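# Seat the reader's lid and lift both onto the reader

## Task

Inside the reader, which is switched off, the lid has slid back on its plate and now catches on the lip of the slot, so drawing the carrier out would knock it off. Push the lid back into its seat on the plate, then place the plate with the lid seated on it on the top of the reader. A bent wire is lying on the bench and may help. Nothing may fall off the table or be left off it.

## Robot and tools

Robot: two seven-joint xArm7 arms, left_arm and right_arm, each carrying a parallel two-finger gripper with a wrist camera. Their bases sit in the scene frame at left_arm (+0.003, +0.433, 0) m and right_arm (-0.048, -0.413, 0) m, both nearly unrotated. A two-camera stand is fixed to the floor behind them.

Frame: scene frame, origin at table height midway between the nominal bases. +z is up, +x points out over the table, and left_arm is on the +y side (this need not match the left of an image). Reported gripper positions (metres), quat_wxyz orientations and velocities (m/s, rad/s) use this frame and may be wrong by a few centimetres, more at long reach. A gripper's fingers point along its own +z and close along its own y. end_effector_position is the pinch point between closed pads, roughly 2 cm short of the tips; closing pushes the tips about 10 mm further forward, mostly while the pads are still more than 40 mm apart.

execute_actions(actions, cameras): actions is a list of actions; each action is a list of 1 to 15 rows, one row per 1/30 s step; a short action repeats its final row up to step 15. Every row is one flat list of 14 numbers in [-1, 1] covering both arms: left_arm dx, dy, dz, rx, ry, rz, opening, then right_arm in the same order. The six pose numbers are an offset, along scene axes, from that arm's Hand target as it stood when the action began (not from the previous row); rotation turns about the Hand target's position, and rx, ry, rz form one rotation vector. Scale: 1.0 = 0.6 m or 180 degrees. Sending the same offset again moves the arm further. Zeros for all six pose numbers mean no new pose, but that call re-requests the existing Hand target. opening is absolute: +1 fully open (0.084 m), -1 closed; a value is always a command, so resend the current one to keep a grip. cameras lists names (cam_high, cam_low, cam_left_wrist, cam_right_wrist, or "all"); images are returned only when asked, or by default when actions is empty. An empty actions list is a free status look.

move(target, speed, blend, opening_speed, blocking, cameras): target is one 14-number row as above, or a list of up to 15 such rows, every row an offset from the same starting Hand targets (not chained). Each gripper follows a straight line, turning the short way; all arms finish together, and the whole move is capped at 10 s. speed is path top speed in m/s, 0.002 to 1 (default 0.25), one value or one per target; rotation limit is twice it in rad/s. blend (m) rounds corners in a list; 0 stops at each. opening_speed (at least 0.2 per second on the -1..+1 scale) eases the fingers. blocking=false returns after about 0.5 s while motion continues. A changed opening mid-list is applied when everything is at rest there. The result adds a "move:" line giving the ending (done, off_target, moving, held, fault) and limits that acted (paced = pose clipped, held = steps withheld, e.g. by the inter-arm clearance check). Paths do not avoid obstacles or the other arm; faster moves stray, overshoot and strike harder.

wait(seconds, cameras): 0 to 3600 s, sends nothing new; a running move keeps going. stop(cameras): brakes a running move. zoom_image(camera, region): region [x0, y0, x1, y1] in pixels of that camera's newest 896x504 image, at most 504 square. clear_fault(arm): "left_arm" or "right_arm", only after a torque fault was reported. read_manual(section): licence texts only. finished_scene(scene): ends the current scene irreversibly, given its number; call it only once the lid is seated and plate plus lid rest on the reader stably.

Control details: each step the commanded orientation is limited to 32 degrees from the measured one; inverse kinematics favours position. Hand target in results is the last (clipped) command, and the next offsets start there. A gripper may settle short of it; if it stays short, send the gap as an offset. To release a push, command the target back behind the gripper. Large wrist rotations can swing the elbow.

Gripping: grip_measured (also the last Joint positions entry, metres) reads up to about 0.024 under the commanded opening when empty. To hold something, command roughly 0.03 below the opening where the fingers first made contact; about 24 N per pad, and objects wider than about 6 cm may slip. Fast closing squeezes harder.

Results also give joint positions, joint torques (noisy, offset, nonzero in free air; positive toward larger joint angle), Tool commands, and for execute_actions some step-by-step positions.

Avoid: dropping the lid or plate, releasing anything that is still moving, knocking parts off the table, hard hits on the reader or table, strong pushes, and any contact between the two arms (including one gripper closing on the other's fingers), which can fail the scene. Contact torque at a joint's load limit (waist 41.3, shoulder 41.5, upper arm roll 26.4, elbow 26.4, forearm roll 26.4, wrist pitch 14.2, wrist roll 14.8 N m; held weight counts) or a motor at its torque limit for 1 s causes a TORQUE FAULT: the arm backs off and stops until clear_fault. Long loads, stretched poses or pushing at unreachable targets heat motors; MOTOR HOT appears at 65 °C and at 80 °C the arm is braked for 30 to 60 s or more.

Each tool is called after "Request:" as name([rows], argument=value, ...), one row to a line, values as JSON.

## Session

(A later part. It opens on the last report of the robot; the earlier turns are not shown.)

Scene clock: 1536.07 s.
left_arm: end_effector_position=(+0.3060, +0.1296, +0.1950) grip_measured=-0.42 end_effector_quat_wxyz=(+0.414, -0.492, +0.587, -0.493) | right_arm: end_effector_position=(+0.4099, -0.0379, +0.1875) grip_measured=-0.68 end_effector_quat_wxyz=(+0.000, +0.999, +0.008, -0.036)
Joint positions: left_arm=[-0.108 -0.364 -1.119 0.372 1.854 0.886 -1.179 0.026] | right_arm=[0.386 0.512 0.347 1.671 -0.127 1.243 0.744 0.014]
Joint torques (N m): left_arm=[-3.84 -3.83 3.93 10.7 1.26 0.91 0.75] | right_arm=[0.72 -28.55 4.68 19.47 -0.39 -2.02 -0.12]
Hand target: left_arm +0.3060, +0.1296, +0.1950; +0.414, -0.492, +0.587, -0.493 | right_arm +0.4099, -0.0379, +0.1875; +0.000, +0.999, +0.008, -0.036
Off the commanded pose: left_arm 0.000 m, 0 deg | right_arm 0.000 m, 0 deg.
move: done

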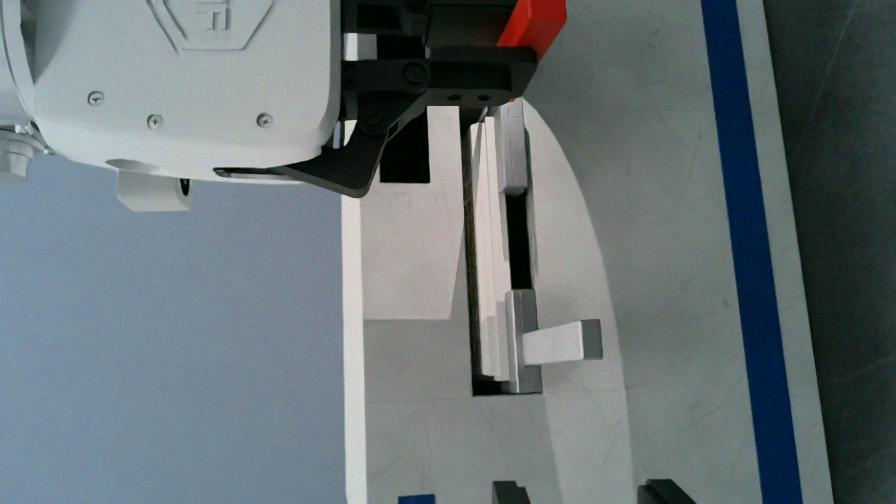

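Request:
move(target=[0,0,0,0,0,0,-0.4,0.0001,-0.0067,0,0,0,0,-0.78], speed=0.02, cameras=["cam_left_wrist"])

Request:
zoom_image(camera="cam_left_wrist", region=[440, 80, 560, 200])

Request:
zoom_image(camera="cam_left_wrist", region=[440, 190, 560, 410])

Scene clock: 1585.53 s.
left_arm: end_effector_position=(+0.3060, +0.1296, +0.1950) grip_measured=-0.42 end_effector_quat_wxyz=(+0.414, -0.492, +0.587, -0.493) | right_arm: end_effector_position=(+0.4099, -0.0419, +0.1875) grip_measured=-0.68 end_effector_quat_wxyz=(+0.000, +0.999, +0.008, -0.036)
Joint positions: left_arm=[-0.108 -0.364 -1.119 0.372 1.854 0.886 -1.179 0.026] | right_arm=[0.378 0.502 0.347 1.657 -0.124 1.238 0.738 0.014]
Joint torques (N m): left_arm=[-3.92 -3.73 4.28 11.03 1.38 0.76 0.79] | right_arm=[-1.98 -30.85 2.59 16.37 1.33 -3.08 -0.79]
Hand target: left_arm +0.3060, +0.1296, +0.1950; +0.414, -0.492, +0.587, -0.493 | right_arm +0.4099, -0.0419, +0.1875; +0.000, +0.999, +0.008, -0.036
Off the commanded pose: left_arm 0.000 m, 0 deg | right_arm 0.000 m, 0 deg.
move: done

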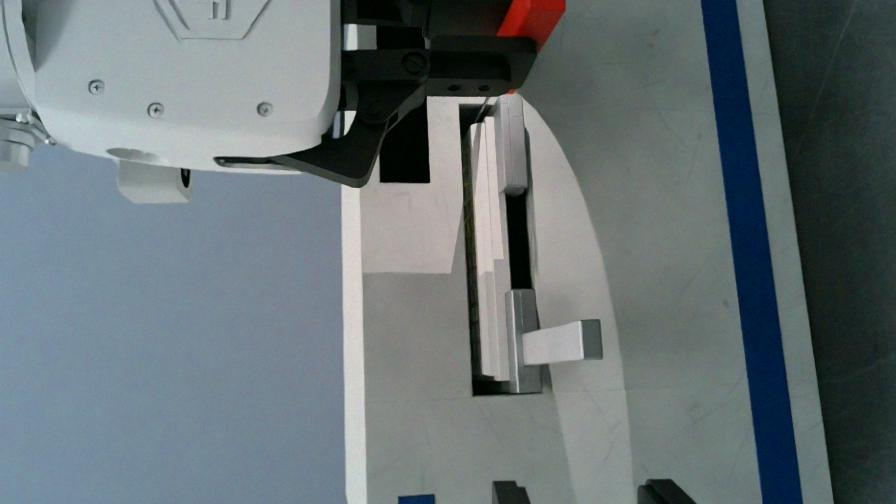

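Scaled by 4.200 from the camera's image (finer frame: 1280x720).

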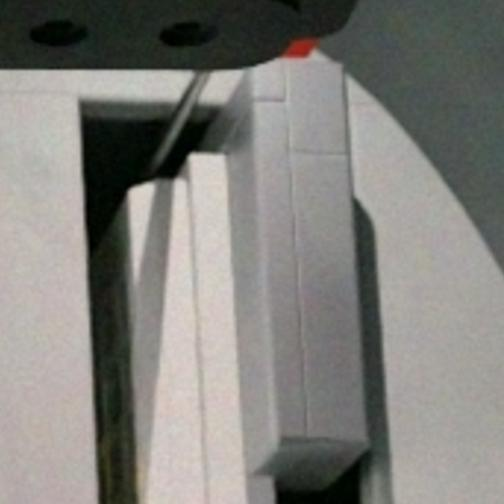

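Scaled by 2.291 from the camera's image (finer frame: 1280x720).

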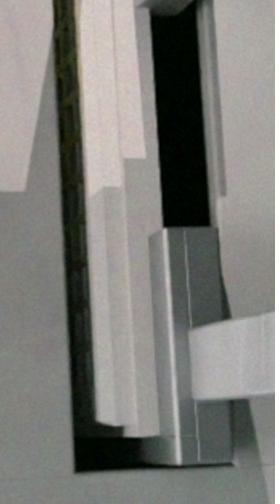

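Request:
move(target=[0,0,0,0,0,0,-0.4,0.0533,0.0004,0.0,0.0001,-0.0067,0,-0.78], speed=0.04, cameras=["cam_left_wrist"])

Request:
zoom_image(camera="cam_left_wrist", region=[440, 80, 560, 200])

Request:
zoom_image(camera="cam_left_wrist", region=[450, 190, 510, 400])

Scene clock: 1636.83 s.
left_arm: end_effector_position=(+0.3060, +0.1296, +0.1950) grip_measured=-0.42 end_effector_quat_wxyz=(+0.414, -0.492, +0.587, -0.493) | right_arm: end_effector_position=(+0.4419, -0.0417, +0.1875) grip_measured=-0.68 end_effector_quat_wxyz=(+0.000, +1.000, +0.008, -0.026)
Joint positions: left_arm=[-0.108 -0.364 -1.119 0.372 1.854 0.886 -1.179 0.026] | right_arm=[0.385 0.585 0.328 1.785 -0.153 1.269 0.718 0.014]
Joint torques (N m): left_arm=[-3.87 -2.67 3.85 10.68 1.26 0.72 0.76] | right_arm=[0.58 -26.81 1.45 21.92 -1.47 -2.13 -0.88]
Hand target: left_arm +0.3060, +0.1296, +0.1950; +0.414, -0.492, +0.587, -0.493 | right_arm +0.4419, -0.0417, +0.1875; +0.000, +1.000, +0.008, -0.026
Off the commanded pose: left_arm 0.000 m, 0 deg | right_arm 0.000 m, 0 deg.
move: done

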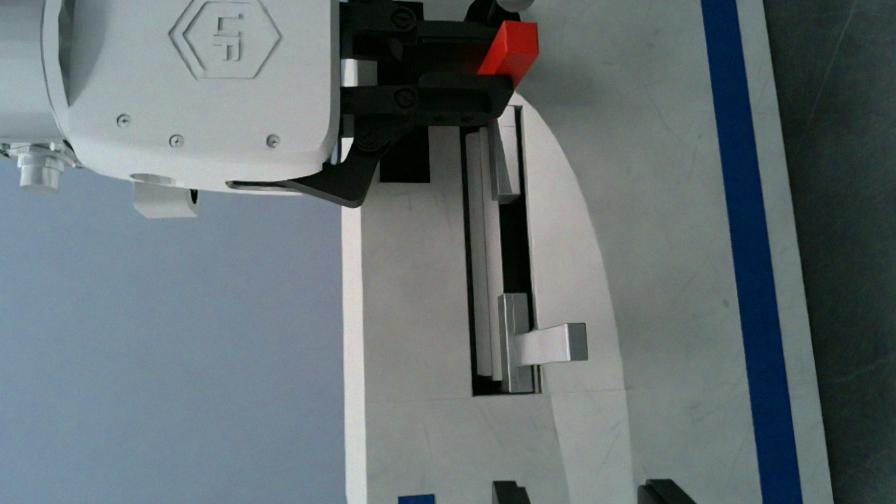

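Scaled by 4.200 from the camera's image (finer frame: 1280x720).

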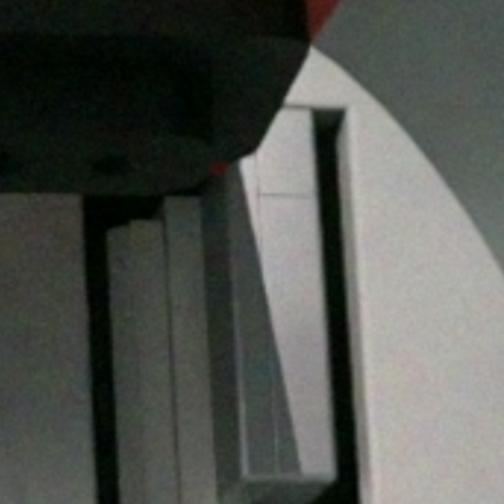

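Scaled by 2.400 from the camera's image (finer frame: 1280x720).

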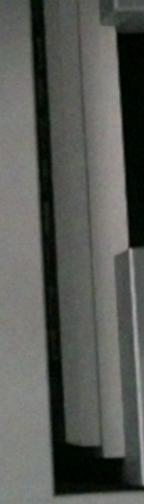

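Request:
move([
  [0,0,0,0,0,0,-0.4,0,0.0067,0,0,0,0,-0.78],
  [0,0,0,0,0,0,-0.4,-0.05,0.0059,0,0,0,0,-0.78],
], speed=[0.02,0.04], cameras=["cam_left_wrist"])

Request:
zoom_image(camera="cam_left_wrist", region=[440, 80, 560, 200])

Request:
zoom_image(camera="cam_left_wrist", region=[450, 190, 510, 400])

Scene clock: 1652.57 s.
left_arm: end_effector_position=(+0.3060, +0.1296, +0.1950) grip_measured=-0.42 end_effector_quat_wxyz=(+0.414, -0.492, +0.587, -0.493) | right_arm: end_effector_position=(+0.4119, -0.0381, +0.1875) grip_measured=-0.68 end_effector_quat_wxyz=(+0.000, +1.000, +0.008, -0.026)
Joint positions: left_arm=[-0.108 -0.364 -1.119 0.372 1.854 0.886 -1.179 0.026] | right_arm=[0.388 0.501 0.344 1.654 -0.137 1.22 0.75 0.014]
Joint torques (N m): left_arm=[-3.06 -1.58 3.36 10.75 1.28 0.9 0.71] | right_arm=[-1.78 -31 4.43 16.3 1.29 -3.12 0.96]
Hand target: left_arm +0.3060, +0.1296, +0.1950; +0.414, -0.492, +0.587, -0.493 | right_arm +0.4119, -0.0381, +0.1875; +0.000, +1.000, +0.008, -0.026
Off the commanded pose: left_arm 0.000 m, 0 deg | right_arm 0.000 m, 0 deg.
move: done

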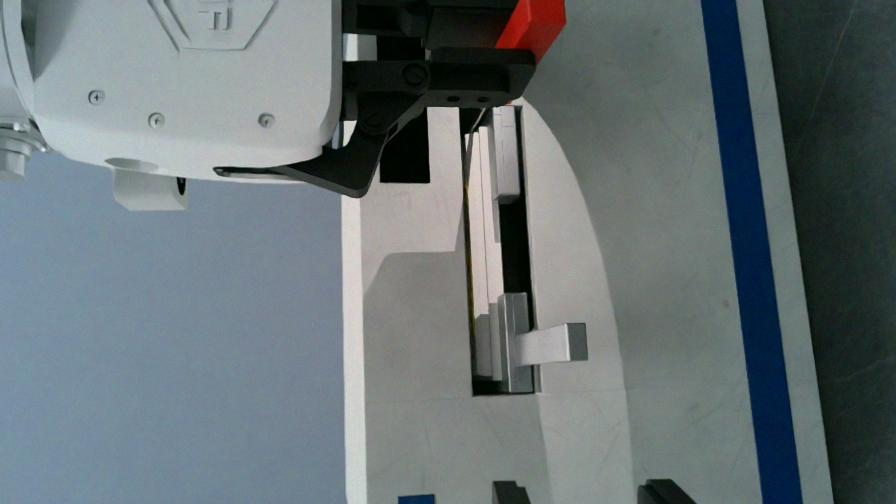

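Scaled by 4.200 from the camera's image (finer frame: 1280x720).

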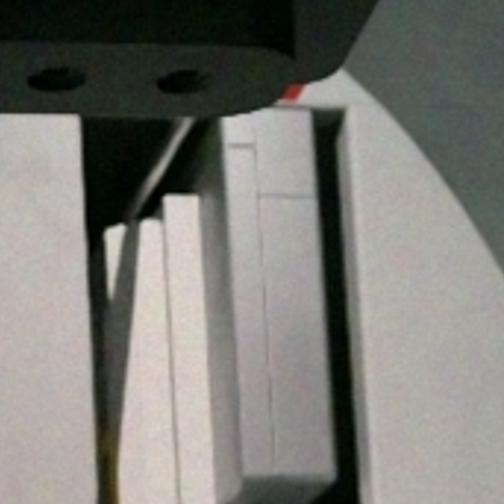

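Scaled by 2.400 from the camera's image (finer frame: 1280x720).

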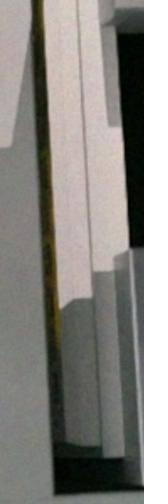

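Request:
zoom_image(camera="cam_left_wrist", region=[450, 160, 500, 230])

Request:
zoom_image(camera="cam_left_wrist", region=[450, 300, 500, 370])

Scaled by 7.200 from the camera's image (finer frame: 1280x720).

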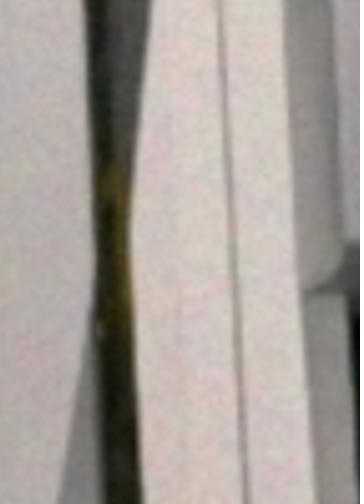

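Scaled by 7.200 from the camera's image (finer frame: 1280x720).

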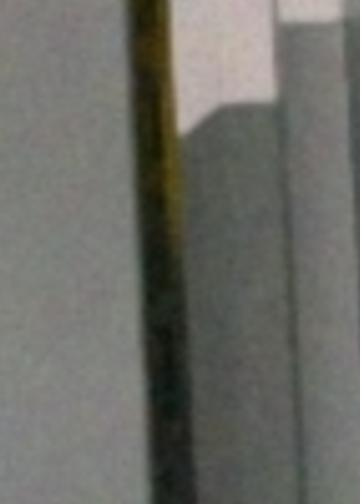

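Request:
move(target=[0,0,0,0,0,0,-0.4,-0.0133,-0.0002,0,0,0,0,-0.78], speed=0.03, cameras=["cam_left_wrist"])

Request:
zoom_image(camera="cam_left_wrist", region=[450, 160, 500, 230])

Request:
zoom_image(camera="cam_left_wrist", region=[450, 300, 500, 370])

Scene clock: 1686.30 s.
left_arm: end_effector_position=(+0.3060, +0.1296, +0.1950) grip_measured=-0.42 end_effector_quat_wxyz=(+0.414, -0.492, +0.587, -0.493) | right_arm: end_effector_position=(+0.4039, -0.0383, +0.1875) grip_measured=-0.68 end_effector_quat_wxyz=(+0.000, +1.000, +0.008, -0.026)
Joint positions: left_arm=[-0.108 -0.364 -1.119 0.372 1.854 0.886 -1.179 0.026] | right_arm=[0.387 0.478 0.349 1.618 -0.132 1.207 0.756 0.014]
Joint torques (N m): left_arm=[-1.92 -0.93 3.55 10.63 1.15 0.9 0.51] | right_arm=[-1.94 -30.44 4.37 16.32 1.26 -3.14 0.99]
Hand target: left_arm +0.3060, +0.1296, +0.1950; +0.414, -0.492, +0.587, -0.493 | right_arm +0.4039, -0.0383, +0.1875; +0.000, +1.000, +0.008, -0.026
Off the commanded pose: left_arm 0.000 m, 0 deg | right_arm 0.000 m, 0 deg.
move: done

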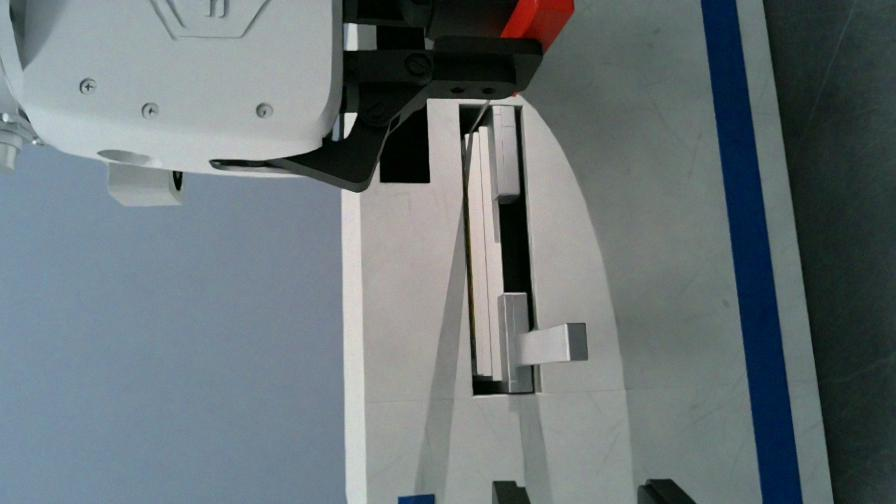

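Scaled by 7.200 from the camera's image (finer frame: 1280x720).

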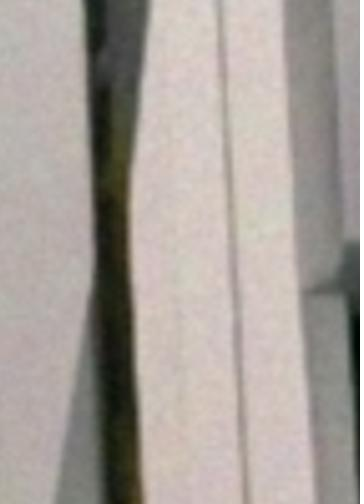

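Scaled by 7.200 from the camera's image (finer frame: 1280x720).

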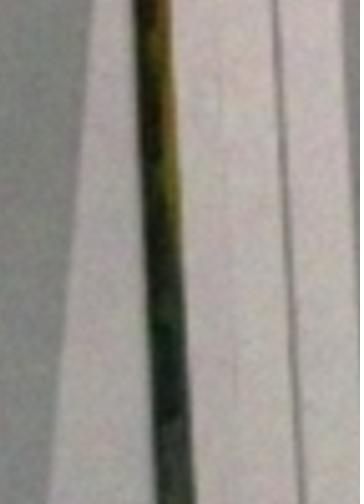

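Request:
wait(seconds=0.1, cameras=["cam_right_wrist"])

Scene clock: 1708.07 s.
left_arm: end_effector_position=(+0.3060, +0.1296, +0.1950) grip_measured=-0.42 end_effector_quat_wxyz=(+0.414, -0.492, +0.587, -0.493) | right_arm: end_effector_position=(+0.4039, -0.0383, +0.1875) grip_measured=-0.68 end_effector_quat_wxyz=(+0.000, +1.000, +0.008, -0.026)
Joint positions: left_arm=[-0.108 -0.364 -1.119 0.372 1.854 0.886 -1.179 0.026] | right_arm=[0.387 0.478 0.349 1.618 -0.132 1.207 0.756 0.014]
Joint torques (N m): left_arm=[-1.49 0.11 3.29 10.92 0.96 0.89 0.33] | right_arm=[-1.72 -30.18 4.17 16.38 1.28 -3.05 0.94]
Hand target: left_arm +0.3060, +0.1296, +0.1950; +0.414, -0.492, +0.587, -0.493 | right_arm +0.4039, -0.0383, +0.1875; +0.000, +1.000, +0.008, -0.026
Tool commands: left_gripper/opening=-0.4 right_gripper/opening=-0.78
Off the commanded pose: left_arm 0.000 m, 0 deg | right_arm 0.000 m, 0 deg.
wait: 0.10 s; at rest from the start

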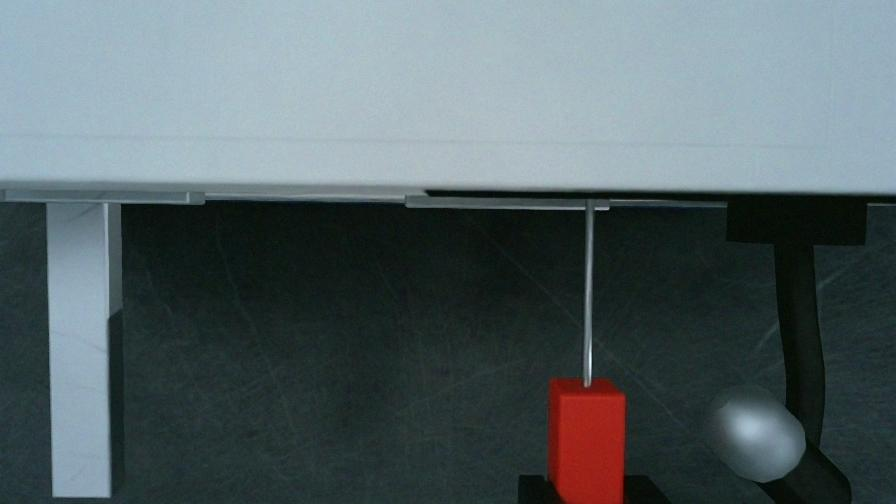

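Request:
move(target=[0,0,0,0,0,0,-0.4,-0.00833,-0.00013,0,0,0,0,-0.78], speed=0.05, cameras=["cam_left_wrist"])

Scene clock: 1748.63 s.
left_arm: end_effector_position=(+0.3060, +0.1296, +0.1950) grip_measured=-0.42 end_effector_quat_wxyz=(+0.414, -0.492, +0.587, -0.493) | right_arm: end_effector_position=(+0.3989, -0.0383, +0.1875) grip_measured=-0.68 end_effector_quat_wxyz=(+0.000, +1.000, +0.008, -0.026)
Joint positions: left_arm=[-0.108 -0.364 -1.119 0.372 1.854 0.886 -1.179 0.026] | right_arm=[0.387 0.464 0.351 1.597 -0.129 1.199 0.76 0.014]
Joint torques (N m): left_arm=[-0.48 0.3 3.49 10.78 0.87 0.78 0.13] | right_arm=[-1.77 -30.14 4.19 16.34 1.39 -3.1 0.87]
Hand target: left_arm +0.3060, +0.1296, +0.1950; +0.414, -0.492, +0.587, -0.493 | right_arm +0.3989, -0.0383, +0.1875; +0.000, +1.000, +0.008, -0.026
Off the commanded pose: left_arm 0.000 m, 0 deg | right_arm 0.000 m, 0 deg.
move: done

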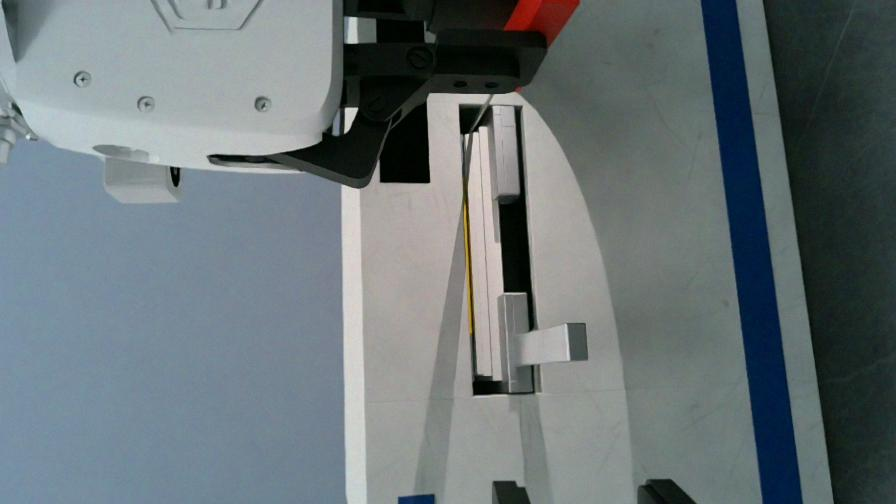

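Request:
zoom_image(camera="cam_left_wrist", region=[420, 80, 620, 420])

Scaled by 1.482 from the camera's image (finer frame: 1280x720).

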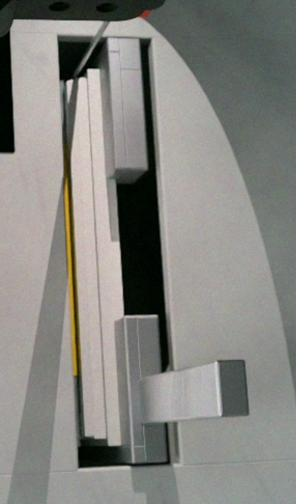

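Request:
zoom_image(camera="cam_left_wrist", region=[450, 290, 510, 390])

Request:
zoom_image(camera="cam_left_wrist", region=[450, 95, 520, 200])

Scaled by 5.040 from the camera's image (finer frame: 1280x720).

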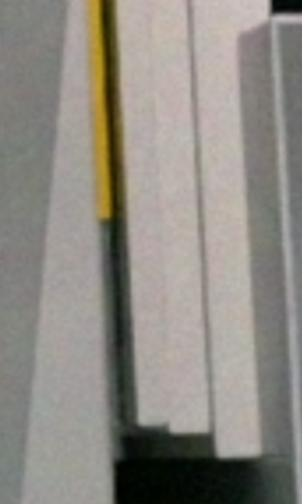

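Scaled by 4.800 from the camera's image (finer frame: 1280x720).

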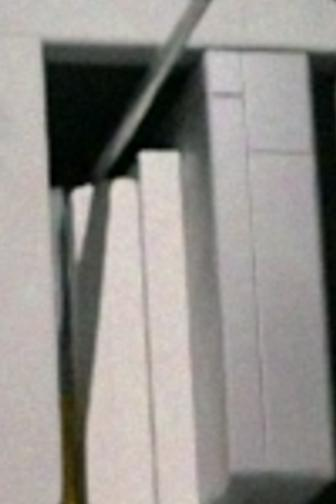

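Request:
move(target=[0,0,0,0,0,0,-0.4,-0.00667,-0.0001,0,0,0,0,-0.78], speed=0.05, cameras=["cam_left_wrist"])

Request:
zoom_image(camera="cam_left_wrist", region=[450, 290, 510, 390])

Request:
zoom_image(camera="cam_left_wrist", region=[450, 95, 520, 200])

Scene clock: 1792.00 s.
left_arm: end_effector_position=(+0.3060, +0.1296, +0.1950) grip_measured=-0.42 end_effector_quat_wxyz=(+0.414, -0.492, +0.587, -0.493) | right_arm: end_effector_position=(+0.3949, -0.0384, +0.1875) grip_measured=-0.68 end_effector_quat_wxyz=(+0.000, +1.000, +0.008, -0.026)
Joint positions: left_arm=[-0.108 -0.364 -1.119 0.372 1.854 0.886 -1.179 0.026] | right_arm=[0.387 0.452 0.354 1.58 -0.126 1.193 0.764 0.014]
Joint torques (N m): left_arm=[-0.32 0.76 3.56 10.8 0.77 0.96 0.1] | right_arm=[-1.34 -29.85 4.19 16.33 1.24 -3.2 0.9]
Hand target: left_arm +0.3060, +0.1296, +0.1950; +0.414, -0.492, +0.587, -0.493 | right_arm +0.3949, -0.0384, +0.1875; +0.000, +1.000, +0.008, -0.026
Off the commanded pose: left_arm 0.000 m, 0 deg | right_arm 0.000 m, 0 deg.
move: done

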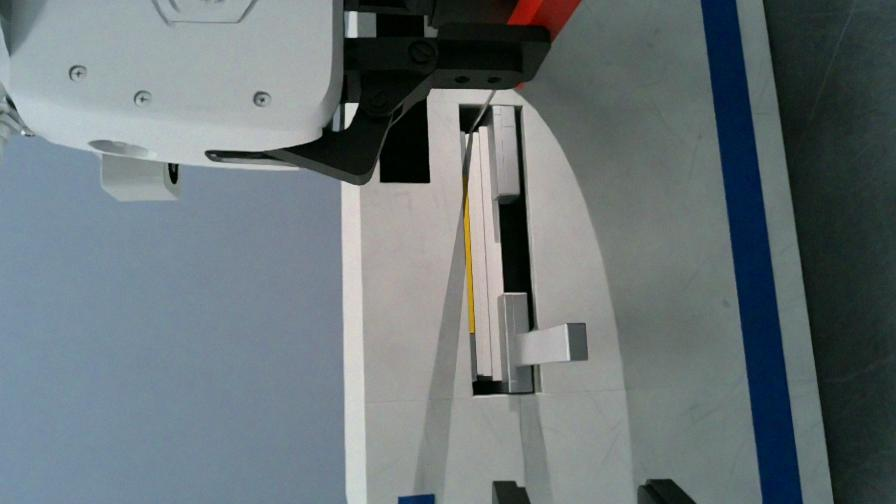

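Scaled by 5.040 from the camera's image (finer frame: 1280x720).

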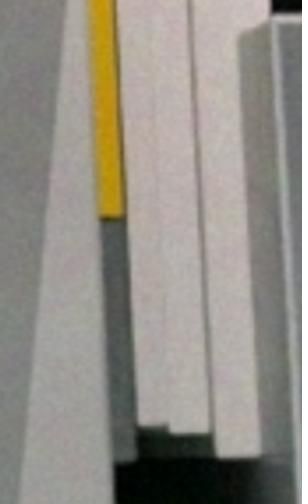

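Scaled by 4.800 from the camera's image (finer frame: 1280x720).

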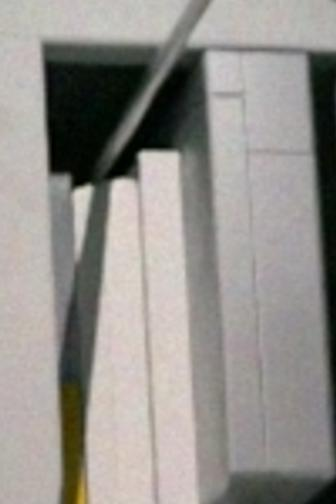

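Request:
move(target=[0,0,0,0,0,0,-0.4,-0.004,-0.0001,0,0,0,0,-0.78], speed=0.05, cameras=["cam_left_wrist"])

Request:
zoom_image(camera="cam_left_wrist", region=[450, 290, 510, 390])

Request:
zoom_image(camera="cam_left_wrist", region=[450, 95, 520, 200])

Scene clock: 1805.87 s.
left_arm: end_effector_position=(+0.3060, +0.1296, +0.1950) grip_measured=-0.42 end_effector_quat_wxyz=(+0.414, -0.492, +0.587, -0.493) | right_arm: end_effector_position=(+0.3925, -0.0385, +0.1875) grip_measured=-0.68 end_effector_quat_wxyz=(+0.000, +1.000, +0.008, -0.026)
Joint positions: left_arm=[-0.108 -0.364 -1.119 0.372 1.854 0.886 -1.179 0.026] | right_arm=[0.387 0.445 0.355 1.57 -0.125 1.19 0.766 0.014]
Joint torques (N m): left_arm=[0.75 0.8 3.71 10.94 0.85 1.36 -0.09] | right_arm=[-1.4 -29.84 4.16 16.26 1.3 -3.15 0.97]
Hand target: left_arm +0.3060, +0.1296, +0.1950; +0.414, -0.492, +0.587, -0.493 | right_arm +0.3925, -0.0385, +0.1875; +0.000, +1.000, +0.008, -0.026
Off the commanded pose: left_arm 0.000 m, 0 deg | right_arm 0.000 m, 0 deg.
move: done

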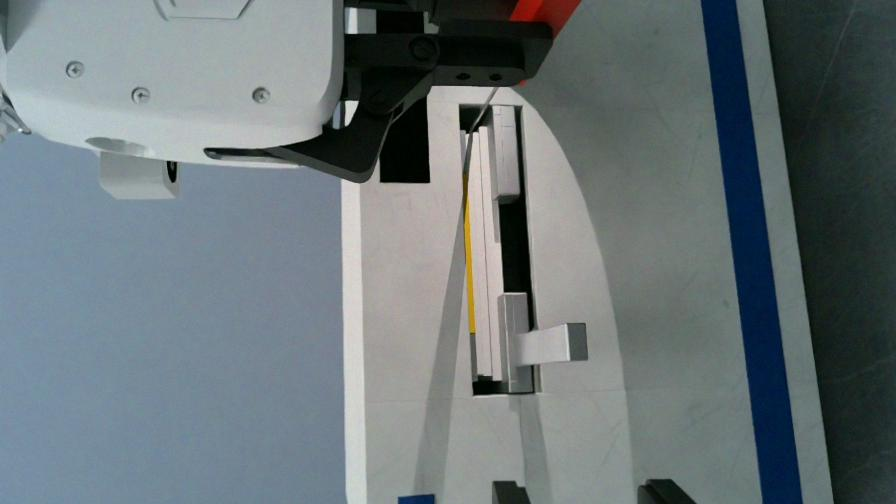

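Scaled by 5.040 from the camera's image (finer frame: 1280x720).

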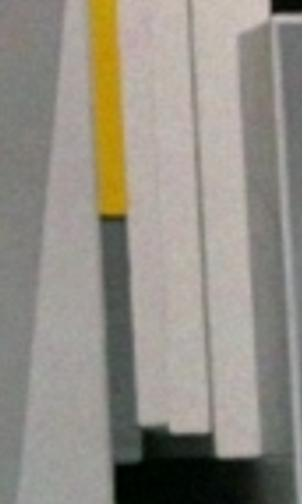

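Scaled by 4.800 from the camera's image (finer frame: 1280x720).

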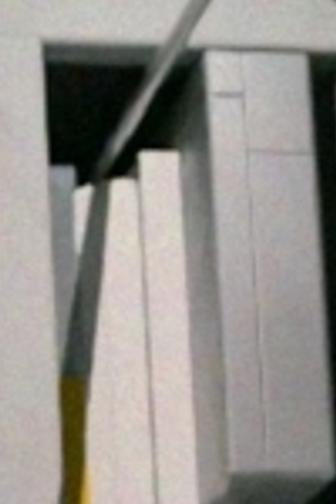

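Request:
move(target=[0,0,0,0,0,0,-0.4,-0.00333,-0.00005,0,0,0,0,-0.78], speed=0.05, cameras=["cam_left_wrist"])

Request:
zoom_image(camera="cam_left_wrist", region=[450, 290, 510, 390])

Request:
zoom_image(camera="cam_left_wrist", region=[450, 95, 520, 200])

Scene clock: 1816.67 s.
left_arm: end_effector_position=(+0.3060, +0.1296, +0.1950) grip_measured=-0.42 end_effector_quat_wxyz=(+0.414, -0.492, +0.587, -0.493) | right_arm: end_effector_position=(+0.3905, -0.0385, +0.1875) grip_measured=-0.68 end_effector_quat_wxyz=(+0.000, +1.000, +0.008, -0.026)
Joint positions: left_arm=[-0.108 -0.364 -1.119 0.372 1.854 0.886 -1.179 0.026] | right_arm=[0.387 0.44 0.356 1.561 -0.123 1.187 0.767 0.014]
Joint torques (N m): left_arm=[0.83 0.57 3.79 10.72 0.89 1.17 -0.16] | right_arm=[-0.64 -29.77 4.22 16.28 1.33 -3.1 0.95]
Hand target: left_arm +0.3060, +0.1296, +0.1950; +0.414, -0.492, +0.587, -0.493 | right_arm +0.3905, -0.0385, +0.1875; +0.000, +1.000, +0.008, -0.026
Off the commanded pose: left_arm 0.000 m, 0 deg | right_arm 0.000 m, 0 deg.
move: done

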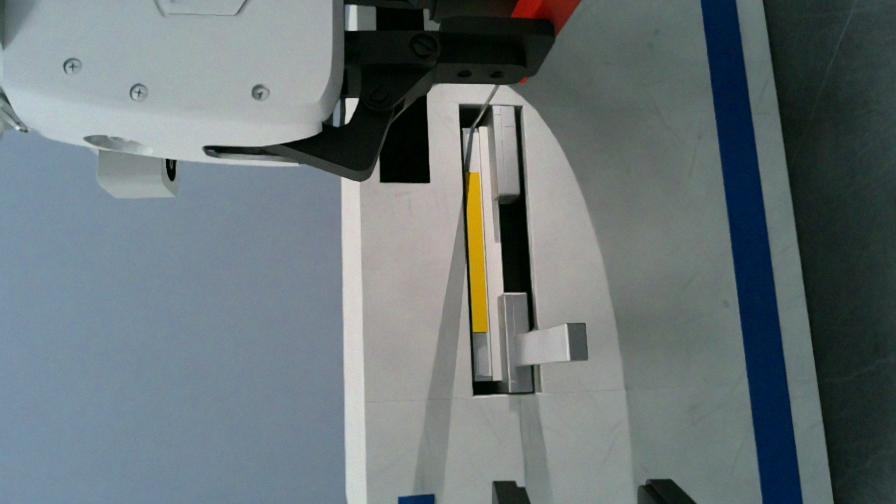

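Scaled by 5.040 from the camera's image (finer frame: 1280x720).

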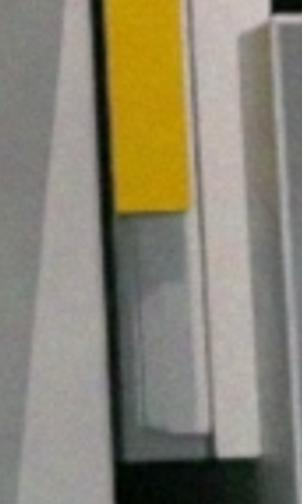

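Scaled by 4.800 from the camera's image (finer frame: 1280x720).

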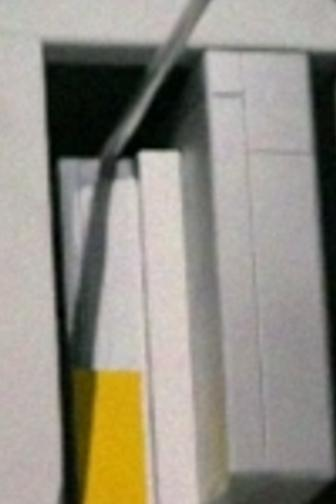

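Request:
move([
  [0,0,0,0,0,0,-0.4,0.00833,0.00013,0,0,0,0,-0.78],
  [0,0,0,0,0,0,-0.4,0.00843,-0.00637,0,0,0,0,-0.78],
], speed=0.05, cameras=["cam_left_wrist"])

Request:
zoom_image(camera="cam_left_wrist", region=[440, 90, 560, 410])

Scene clock: 1860.73 s.
left_arm: end_effector_position=(+0.3060, +0.1296, +0.1950) grip_measured=-0.42 end_effector_quat_wxyz=(+0.414, -0.492, +0.587, -0.493) | right_arm: end_effector_position=(+0.3956, -0.0423, +0.1875) grip_measured=-0.68 end_effector_quat_wxyz=(+0.000, +1.000, +0.008, -0.026)
Joint positions: left_arm=[-0.108 -0.364 -1.119 0.372 1.854 0.886 -1.179 0.026] | right_arm=[0.38 0.445 0.353 1.569 -0.124 1.19 0.757 0.014]
Joint torques (N m): left_arm=[0.9 0.32 4 10.92 0.82 1.13 -0.35] | right_arm=[-1.94 -29.85 3.7 16.31 1.36 -3.13 -0.83]
Hand target: left_arm +0.3060, +0.1296, +0.1950; +0.414, -0.492, +0.587, -0.493 | right_arm +0.3956, -0.0423, +0.1875; +0.000, +1.000, +0.008, -0.026
Off the commanded pose: left_arm 0.000 m, 0 deg | right_arm 0.000 m, 0 deg.
move: done

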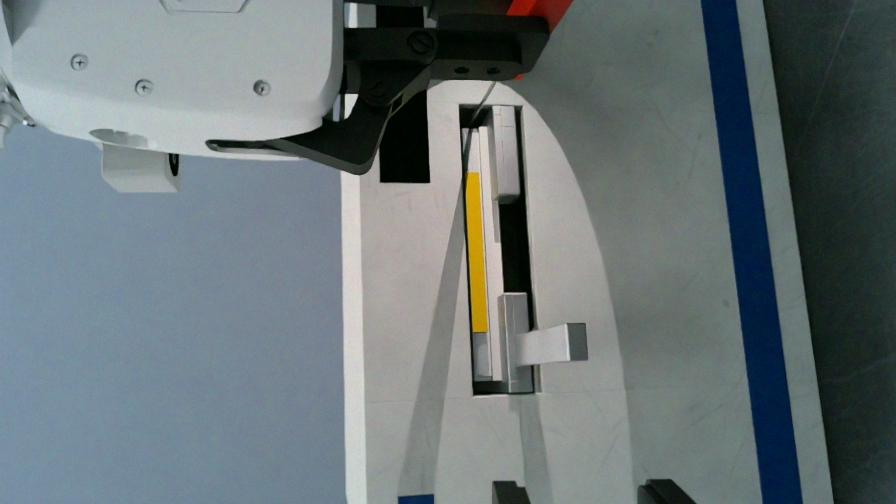

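Scaled by 1.575 from the camera's image (finer frame: 1280x720).

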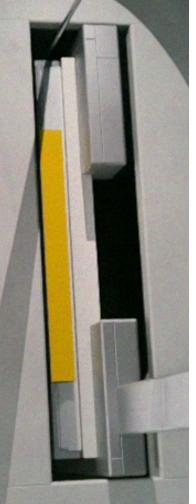

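Request:
move(target=[0,0,0,0,0,0,-0.4,-0.03333,-0.0005,0,0,0,0,-0.78], speed=0.06, cameras=["cam_left_wrist"])

Request:
zoom_image(camera="cam_left_wrist", region=[440, 90, 560, 410])

Scene clock: 1871.63 s.
left_arm: end_effector_position=(+0.3060, +0.1296, +0.1950) grip_measured=-0.42 end_effector_quat_wxyz=(+0.414, -0.492, +0.587, -0.493) | right_arm: end_effector_position=(+0.3756, -0.0426, +0.1875) grip_measured=-0.68 end_effector_quat_wxyz=(+0.000, +1.000, +0.008, -0.026)
Joint positions: left_arm=[-0.108 -0.364 -1.119 0.372 1.854 0.886 -1.179 0.026] | right_arm=[0.381 0.39 0.364 1.489 -0.11 1.162 0.773 0.014]
Joint torques (N m): left_arm=[0.57 0.53 4.02 10.81 0.77 1.12 -0.61] | right_arm=[-0.88 -28.65 3.6 16.32 1.25 -3.21 0.92]
Hand target: left_arm +0.3060, +0.1296, +0.1950; +0.414, -0.492, +0.587, -0.493 | right_arm +0.3756, -0.0426, +0.1875; +0.000, +1.000, +0.008, -0.026
Off the commanded pose: left_arm 0.000 m, 0 deg | right_arm 0.000 m, 0 deg.
move: done

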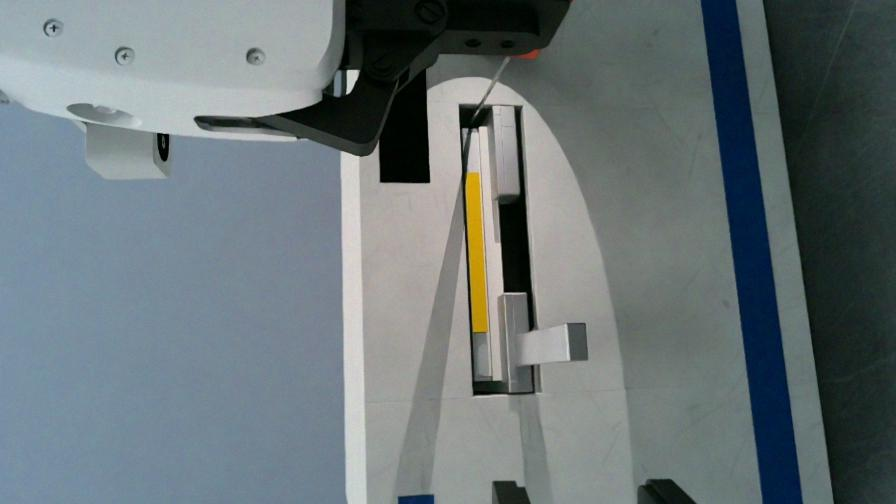

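Scaled by 1.575 from the camera's image (finer frame: 1280x720).

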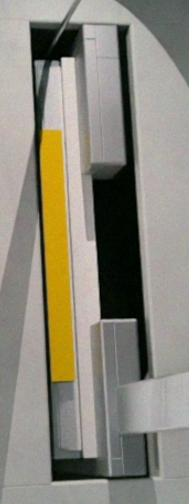

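Request:
move([
  [0,0,0,0,0,0,-0.4,-0.2927,-0.0043,0,0,0,0,-0.78],
  [0.0722,-0.0877,-0.0617,-0.0044,-0.0552,0.0603,0,-0.2927,-0.3,-0.1458,0,0,0,-0.78],
], speed=0.15, cameras=["cam_left_wrist","cam_high"])

Scene clock: 1924.50 s.
left_arm: end_effector_position=(+0.3493, +0.0770, +0.1580) grip_measured=-0.01 end_effector_quat_wxyz=(+0.504, -0.504, +0.496, -0.496) | right_arm: end_effector_position=(+0.2000, -0.2226, +0.1000) grip_measured=-0.68 end_effector_quat_wxyz=(+0.000, +1.000, +0.008, -0.026)
Joint positions: left_arm=[-0.325 0.623 -0.99 0.691 2.078 1.913 -1.076 0.044] | right_arm=[0.351 -0.308 0.28 0.418 0.166 0.763 0.498 0.014]
Joint torques (N m): left_arm=[-4.26 -8.97 -5.14 9.8 2.27 1.88 -1.06] | right_arm=[-1.82 -12.43 -2.1 13.96 -1.09 -3.14 -0.78]
Hand target: left_arm +0.3493, +0.0770, +0.1580; +0.504, -0.504, +0.496, -0.496 | right_arm +0.2000, -0.2226, +0.1000; +0.000, +1.000, +0.008, -0.026
Off the commanded pose: left_arm 0.000 m, 0 deg | right_arm 0.000 m, 0 deg.
move: done
Images, in order (width x height): cam_high 896x504, cam_left_wrist 896x504.

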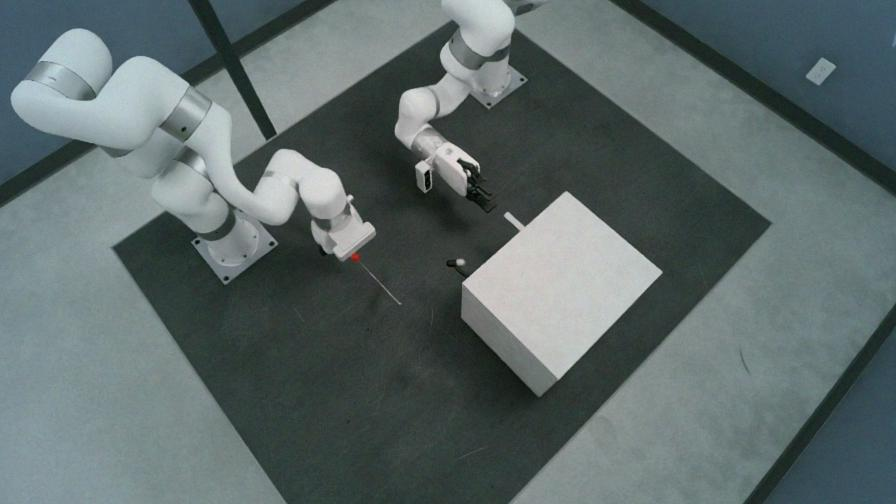

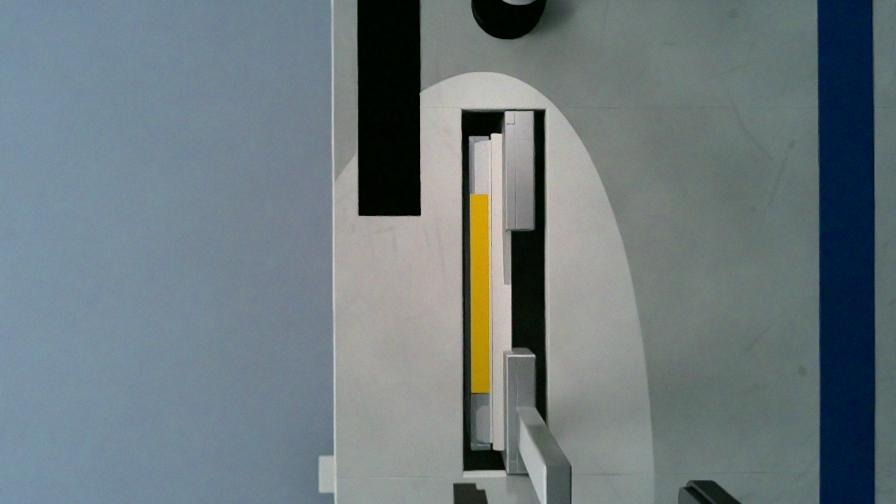

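Request:
move(target=[0.1062,0.0017,0,0,0,0,0,0,0,-0.1083,0,0,0,-0.78], speed=0.12, cameras=["cam_left_wrist","cam_right_wrist"])

Scene clock: 1942.43 s.
left_arm: end_effector_position=(+0.4130, +0.0780, +0.1580) grip_measured=-0.01 end_effector_quat_wxyz=(+0.504, -0.504, +0.496, -0.496) | right_arm: end_effector_position=(+0.2000, -0.2226, +0.0350) grip_measured=-0.68 end_effector_quat_wxyz=(+0.000, +1.000, +0.008, -0.026)
Joint positions: left_arm=[-0.244 0.623 -0.906 0.762 2.223 1.786 -1.026 0.044] | right_arm=[0.333 -0.089 0.304 0.369 0.122 0.497 0.531 0.014]
Joint torques (N m): left_arm=[3.97 -10.05 -5.14 10.7 2.38 0.94 0.84] | right_arm=[-2.04 -8.39 0.76 15.03 -1.14 -3.13 0.94]
Hand target: left_arm +0.4130, +0.0780, +0.1580; +0.504, -0.504, +0.496, -0.496 | right_arm +0.2000, -0.2226, +0.0350; +0.000, +1.000, +0.008, -0.026
Off the commanded pose: left_arm 0.000 m, 0 deg | right_arm 0.000 m, 0 deg.
move: done

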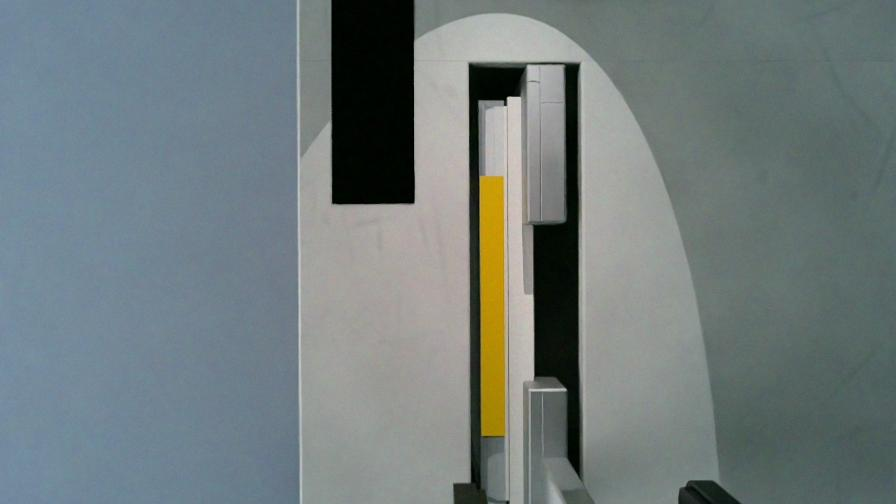

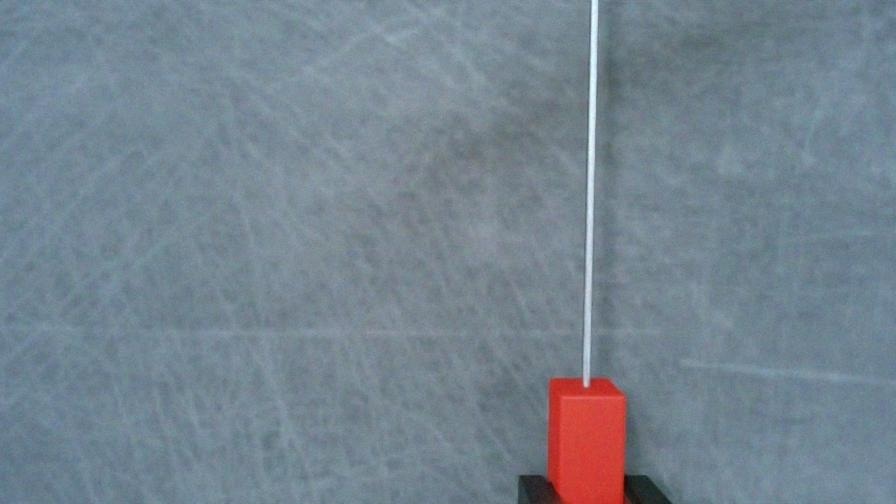

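Request:
move(target=[0,0,0,0,0,0,-0.78,0,0,-0.01,0,0,0,-0.78], speed=0.02, opening_speed=1.0, cameras=["cam_left_wrist"])

Scene clock: 1954.57 s.
left_arm: end_effector_position=(+0.4130, +0.0781, +0.1578) grip_measured=-0.79 end_effector_quat_wxyz=(+0.504, -0.504, +0.496, -0.496) | right_arm: end_effector_position=(+0.2000, -0.2226, +0.0290) grip_measured=-0.68 end_effector_quat_wxyz=(+0.000, +1.000, +0.008, -0.026)
Joint positions: left_arm=[-0.244 0.624 -0.906 0.762 2.223 1.786 -1.026 0.009] | right_arm=[0.33 -0.065 0.305 0.367 0.112 0.472 0.538 0.014]
Joint torques (N m): left_arm=[3.18 -19.19 -7.6 13.12 2.63 4.78 0.89] | right_arm=[-2.08 -8.71 0.83 10.74 -1.14 -3.13 0.94]
Hand target: left_arm +0.4130, +0.0780, +0.1580; +0.504, -0.504, +0.496, -0.496 | right_arm +0.2000, -0.2226, +0.0290; +0.000, +1.000, +0.008, -0.026
Off the commanded pose: left_arm 0.000 m, 0 deg | right_arm 0.000 m, 0 deg.
move: done

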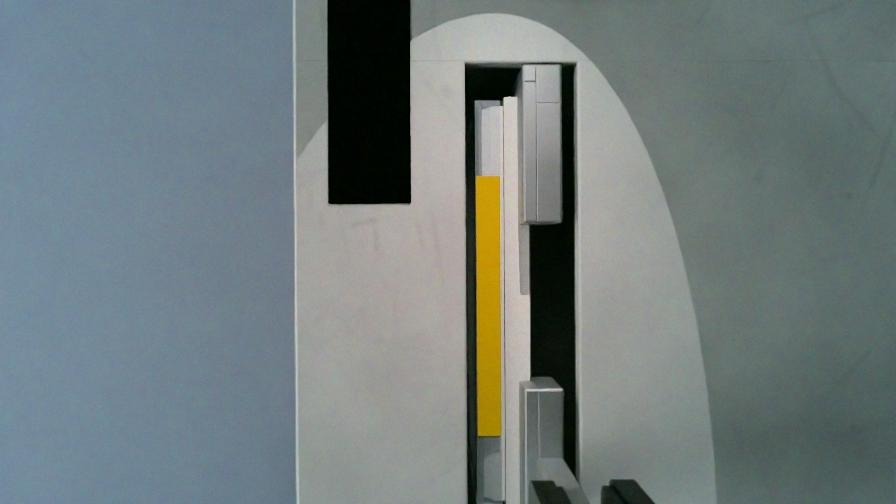

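Request:
move(target=[0,0,0.00167,0,0,0,-0.78,0,0,0,0,0,0,-0.55], speed=0.02, opening_speed=0.5, cameras=["cam_left_wrist","cam_right_wrist"])

Scene clock: 1972.87 s.
left_arm: end_effector_position=(+0.4130, +0.0780, +0.1590) grip_measured=-0.79 end_effector_quat_wxyz=(+0.504, -0.504, +0.496, -0.496) | right_arm: end_effector_position=(+0.2000, -0.2226, +0.0290) grip_measured=-0.57 end_effector_quat_wxyz=(+0.000, +1.000, +0.008, -0.026)
Joint positions: left_arm=[-0.242 0.62 -0.908 0.762 2.222 1.784 -1.025 0.009] | right_arm=[0.33 -0.065 0.305 0.367 0.112 0.472 0.538 0.019]
Joint torques (N m): left_arm=[6.47 -26.14 -9.06 19.77 3 7.64 0.9] | right_arm=[-1.93 -8.64 0.74 10.77 -1.14 -3.11 0.91]
Hand target: left_arm +0.4130, +0.0780, +0.1590; +0.504, -0.504, +0.496, -0.496 | right_arm +0.2000, -0.2226, +0.0290; +0.000, +1.000, +0.008, -0.026
Off the commanded pose: left_arm 0.000 m, 0 deg | right_arm 0.000 m, 0 deg.
move: done

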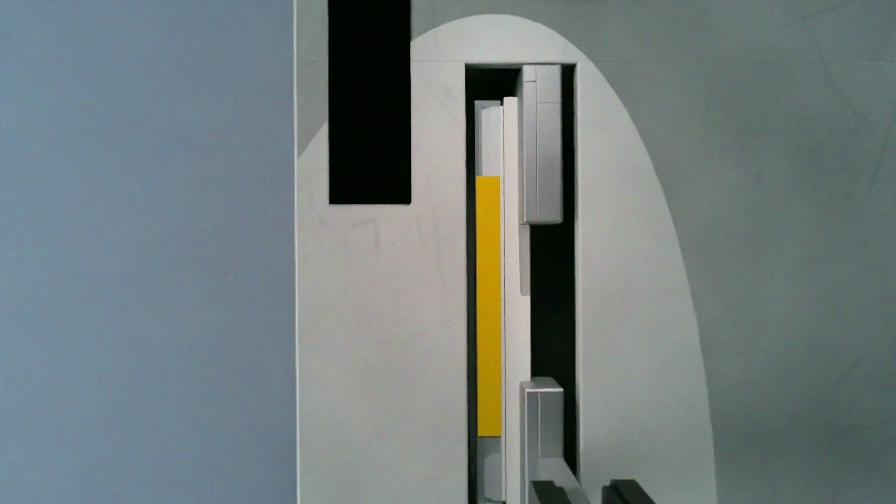

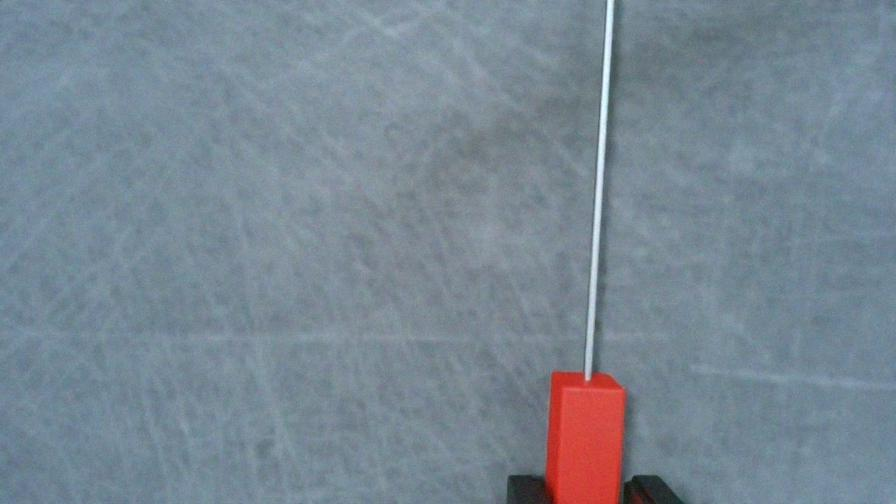

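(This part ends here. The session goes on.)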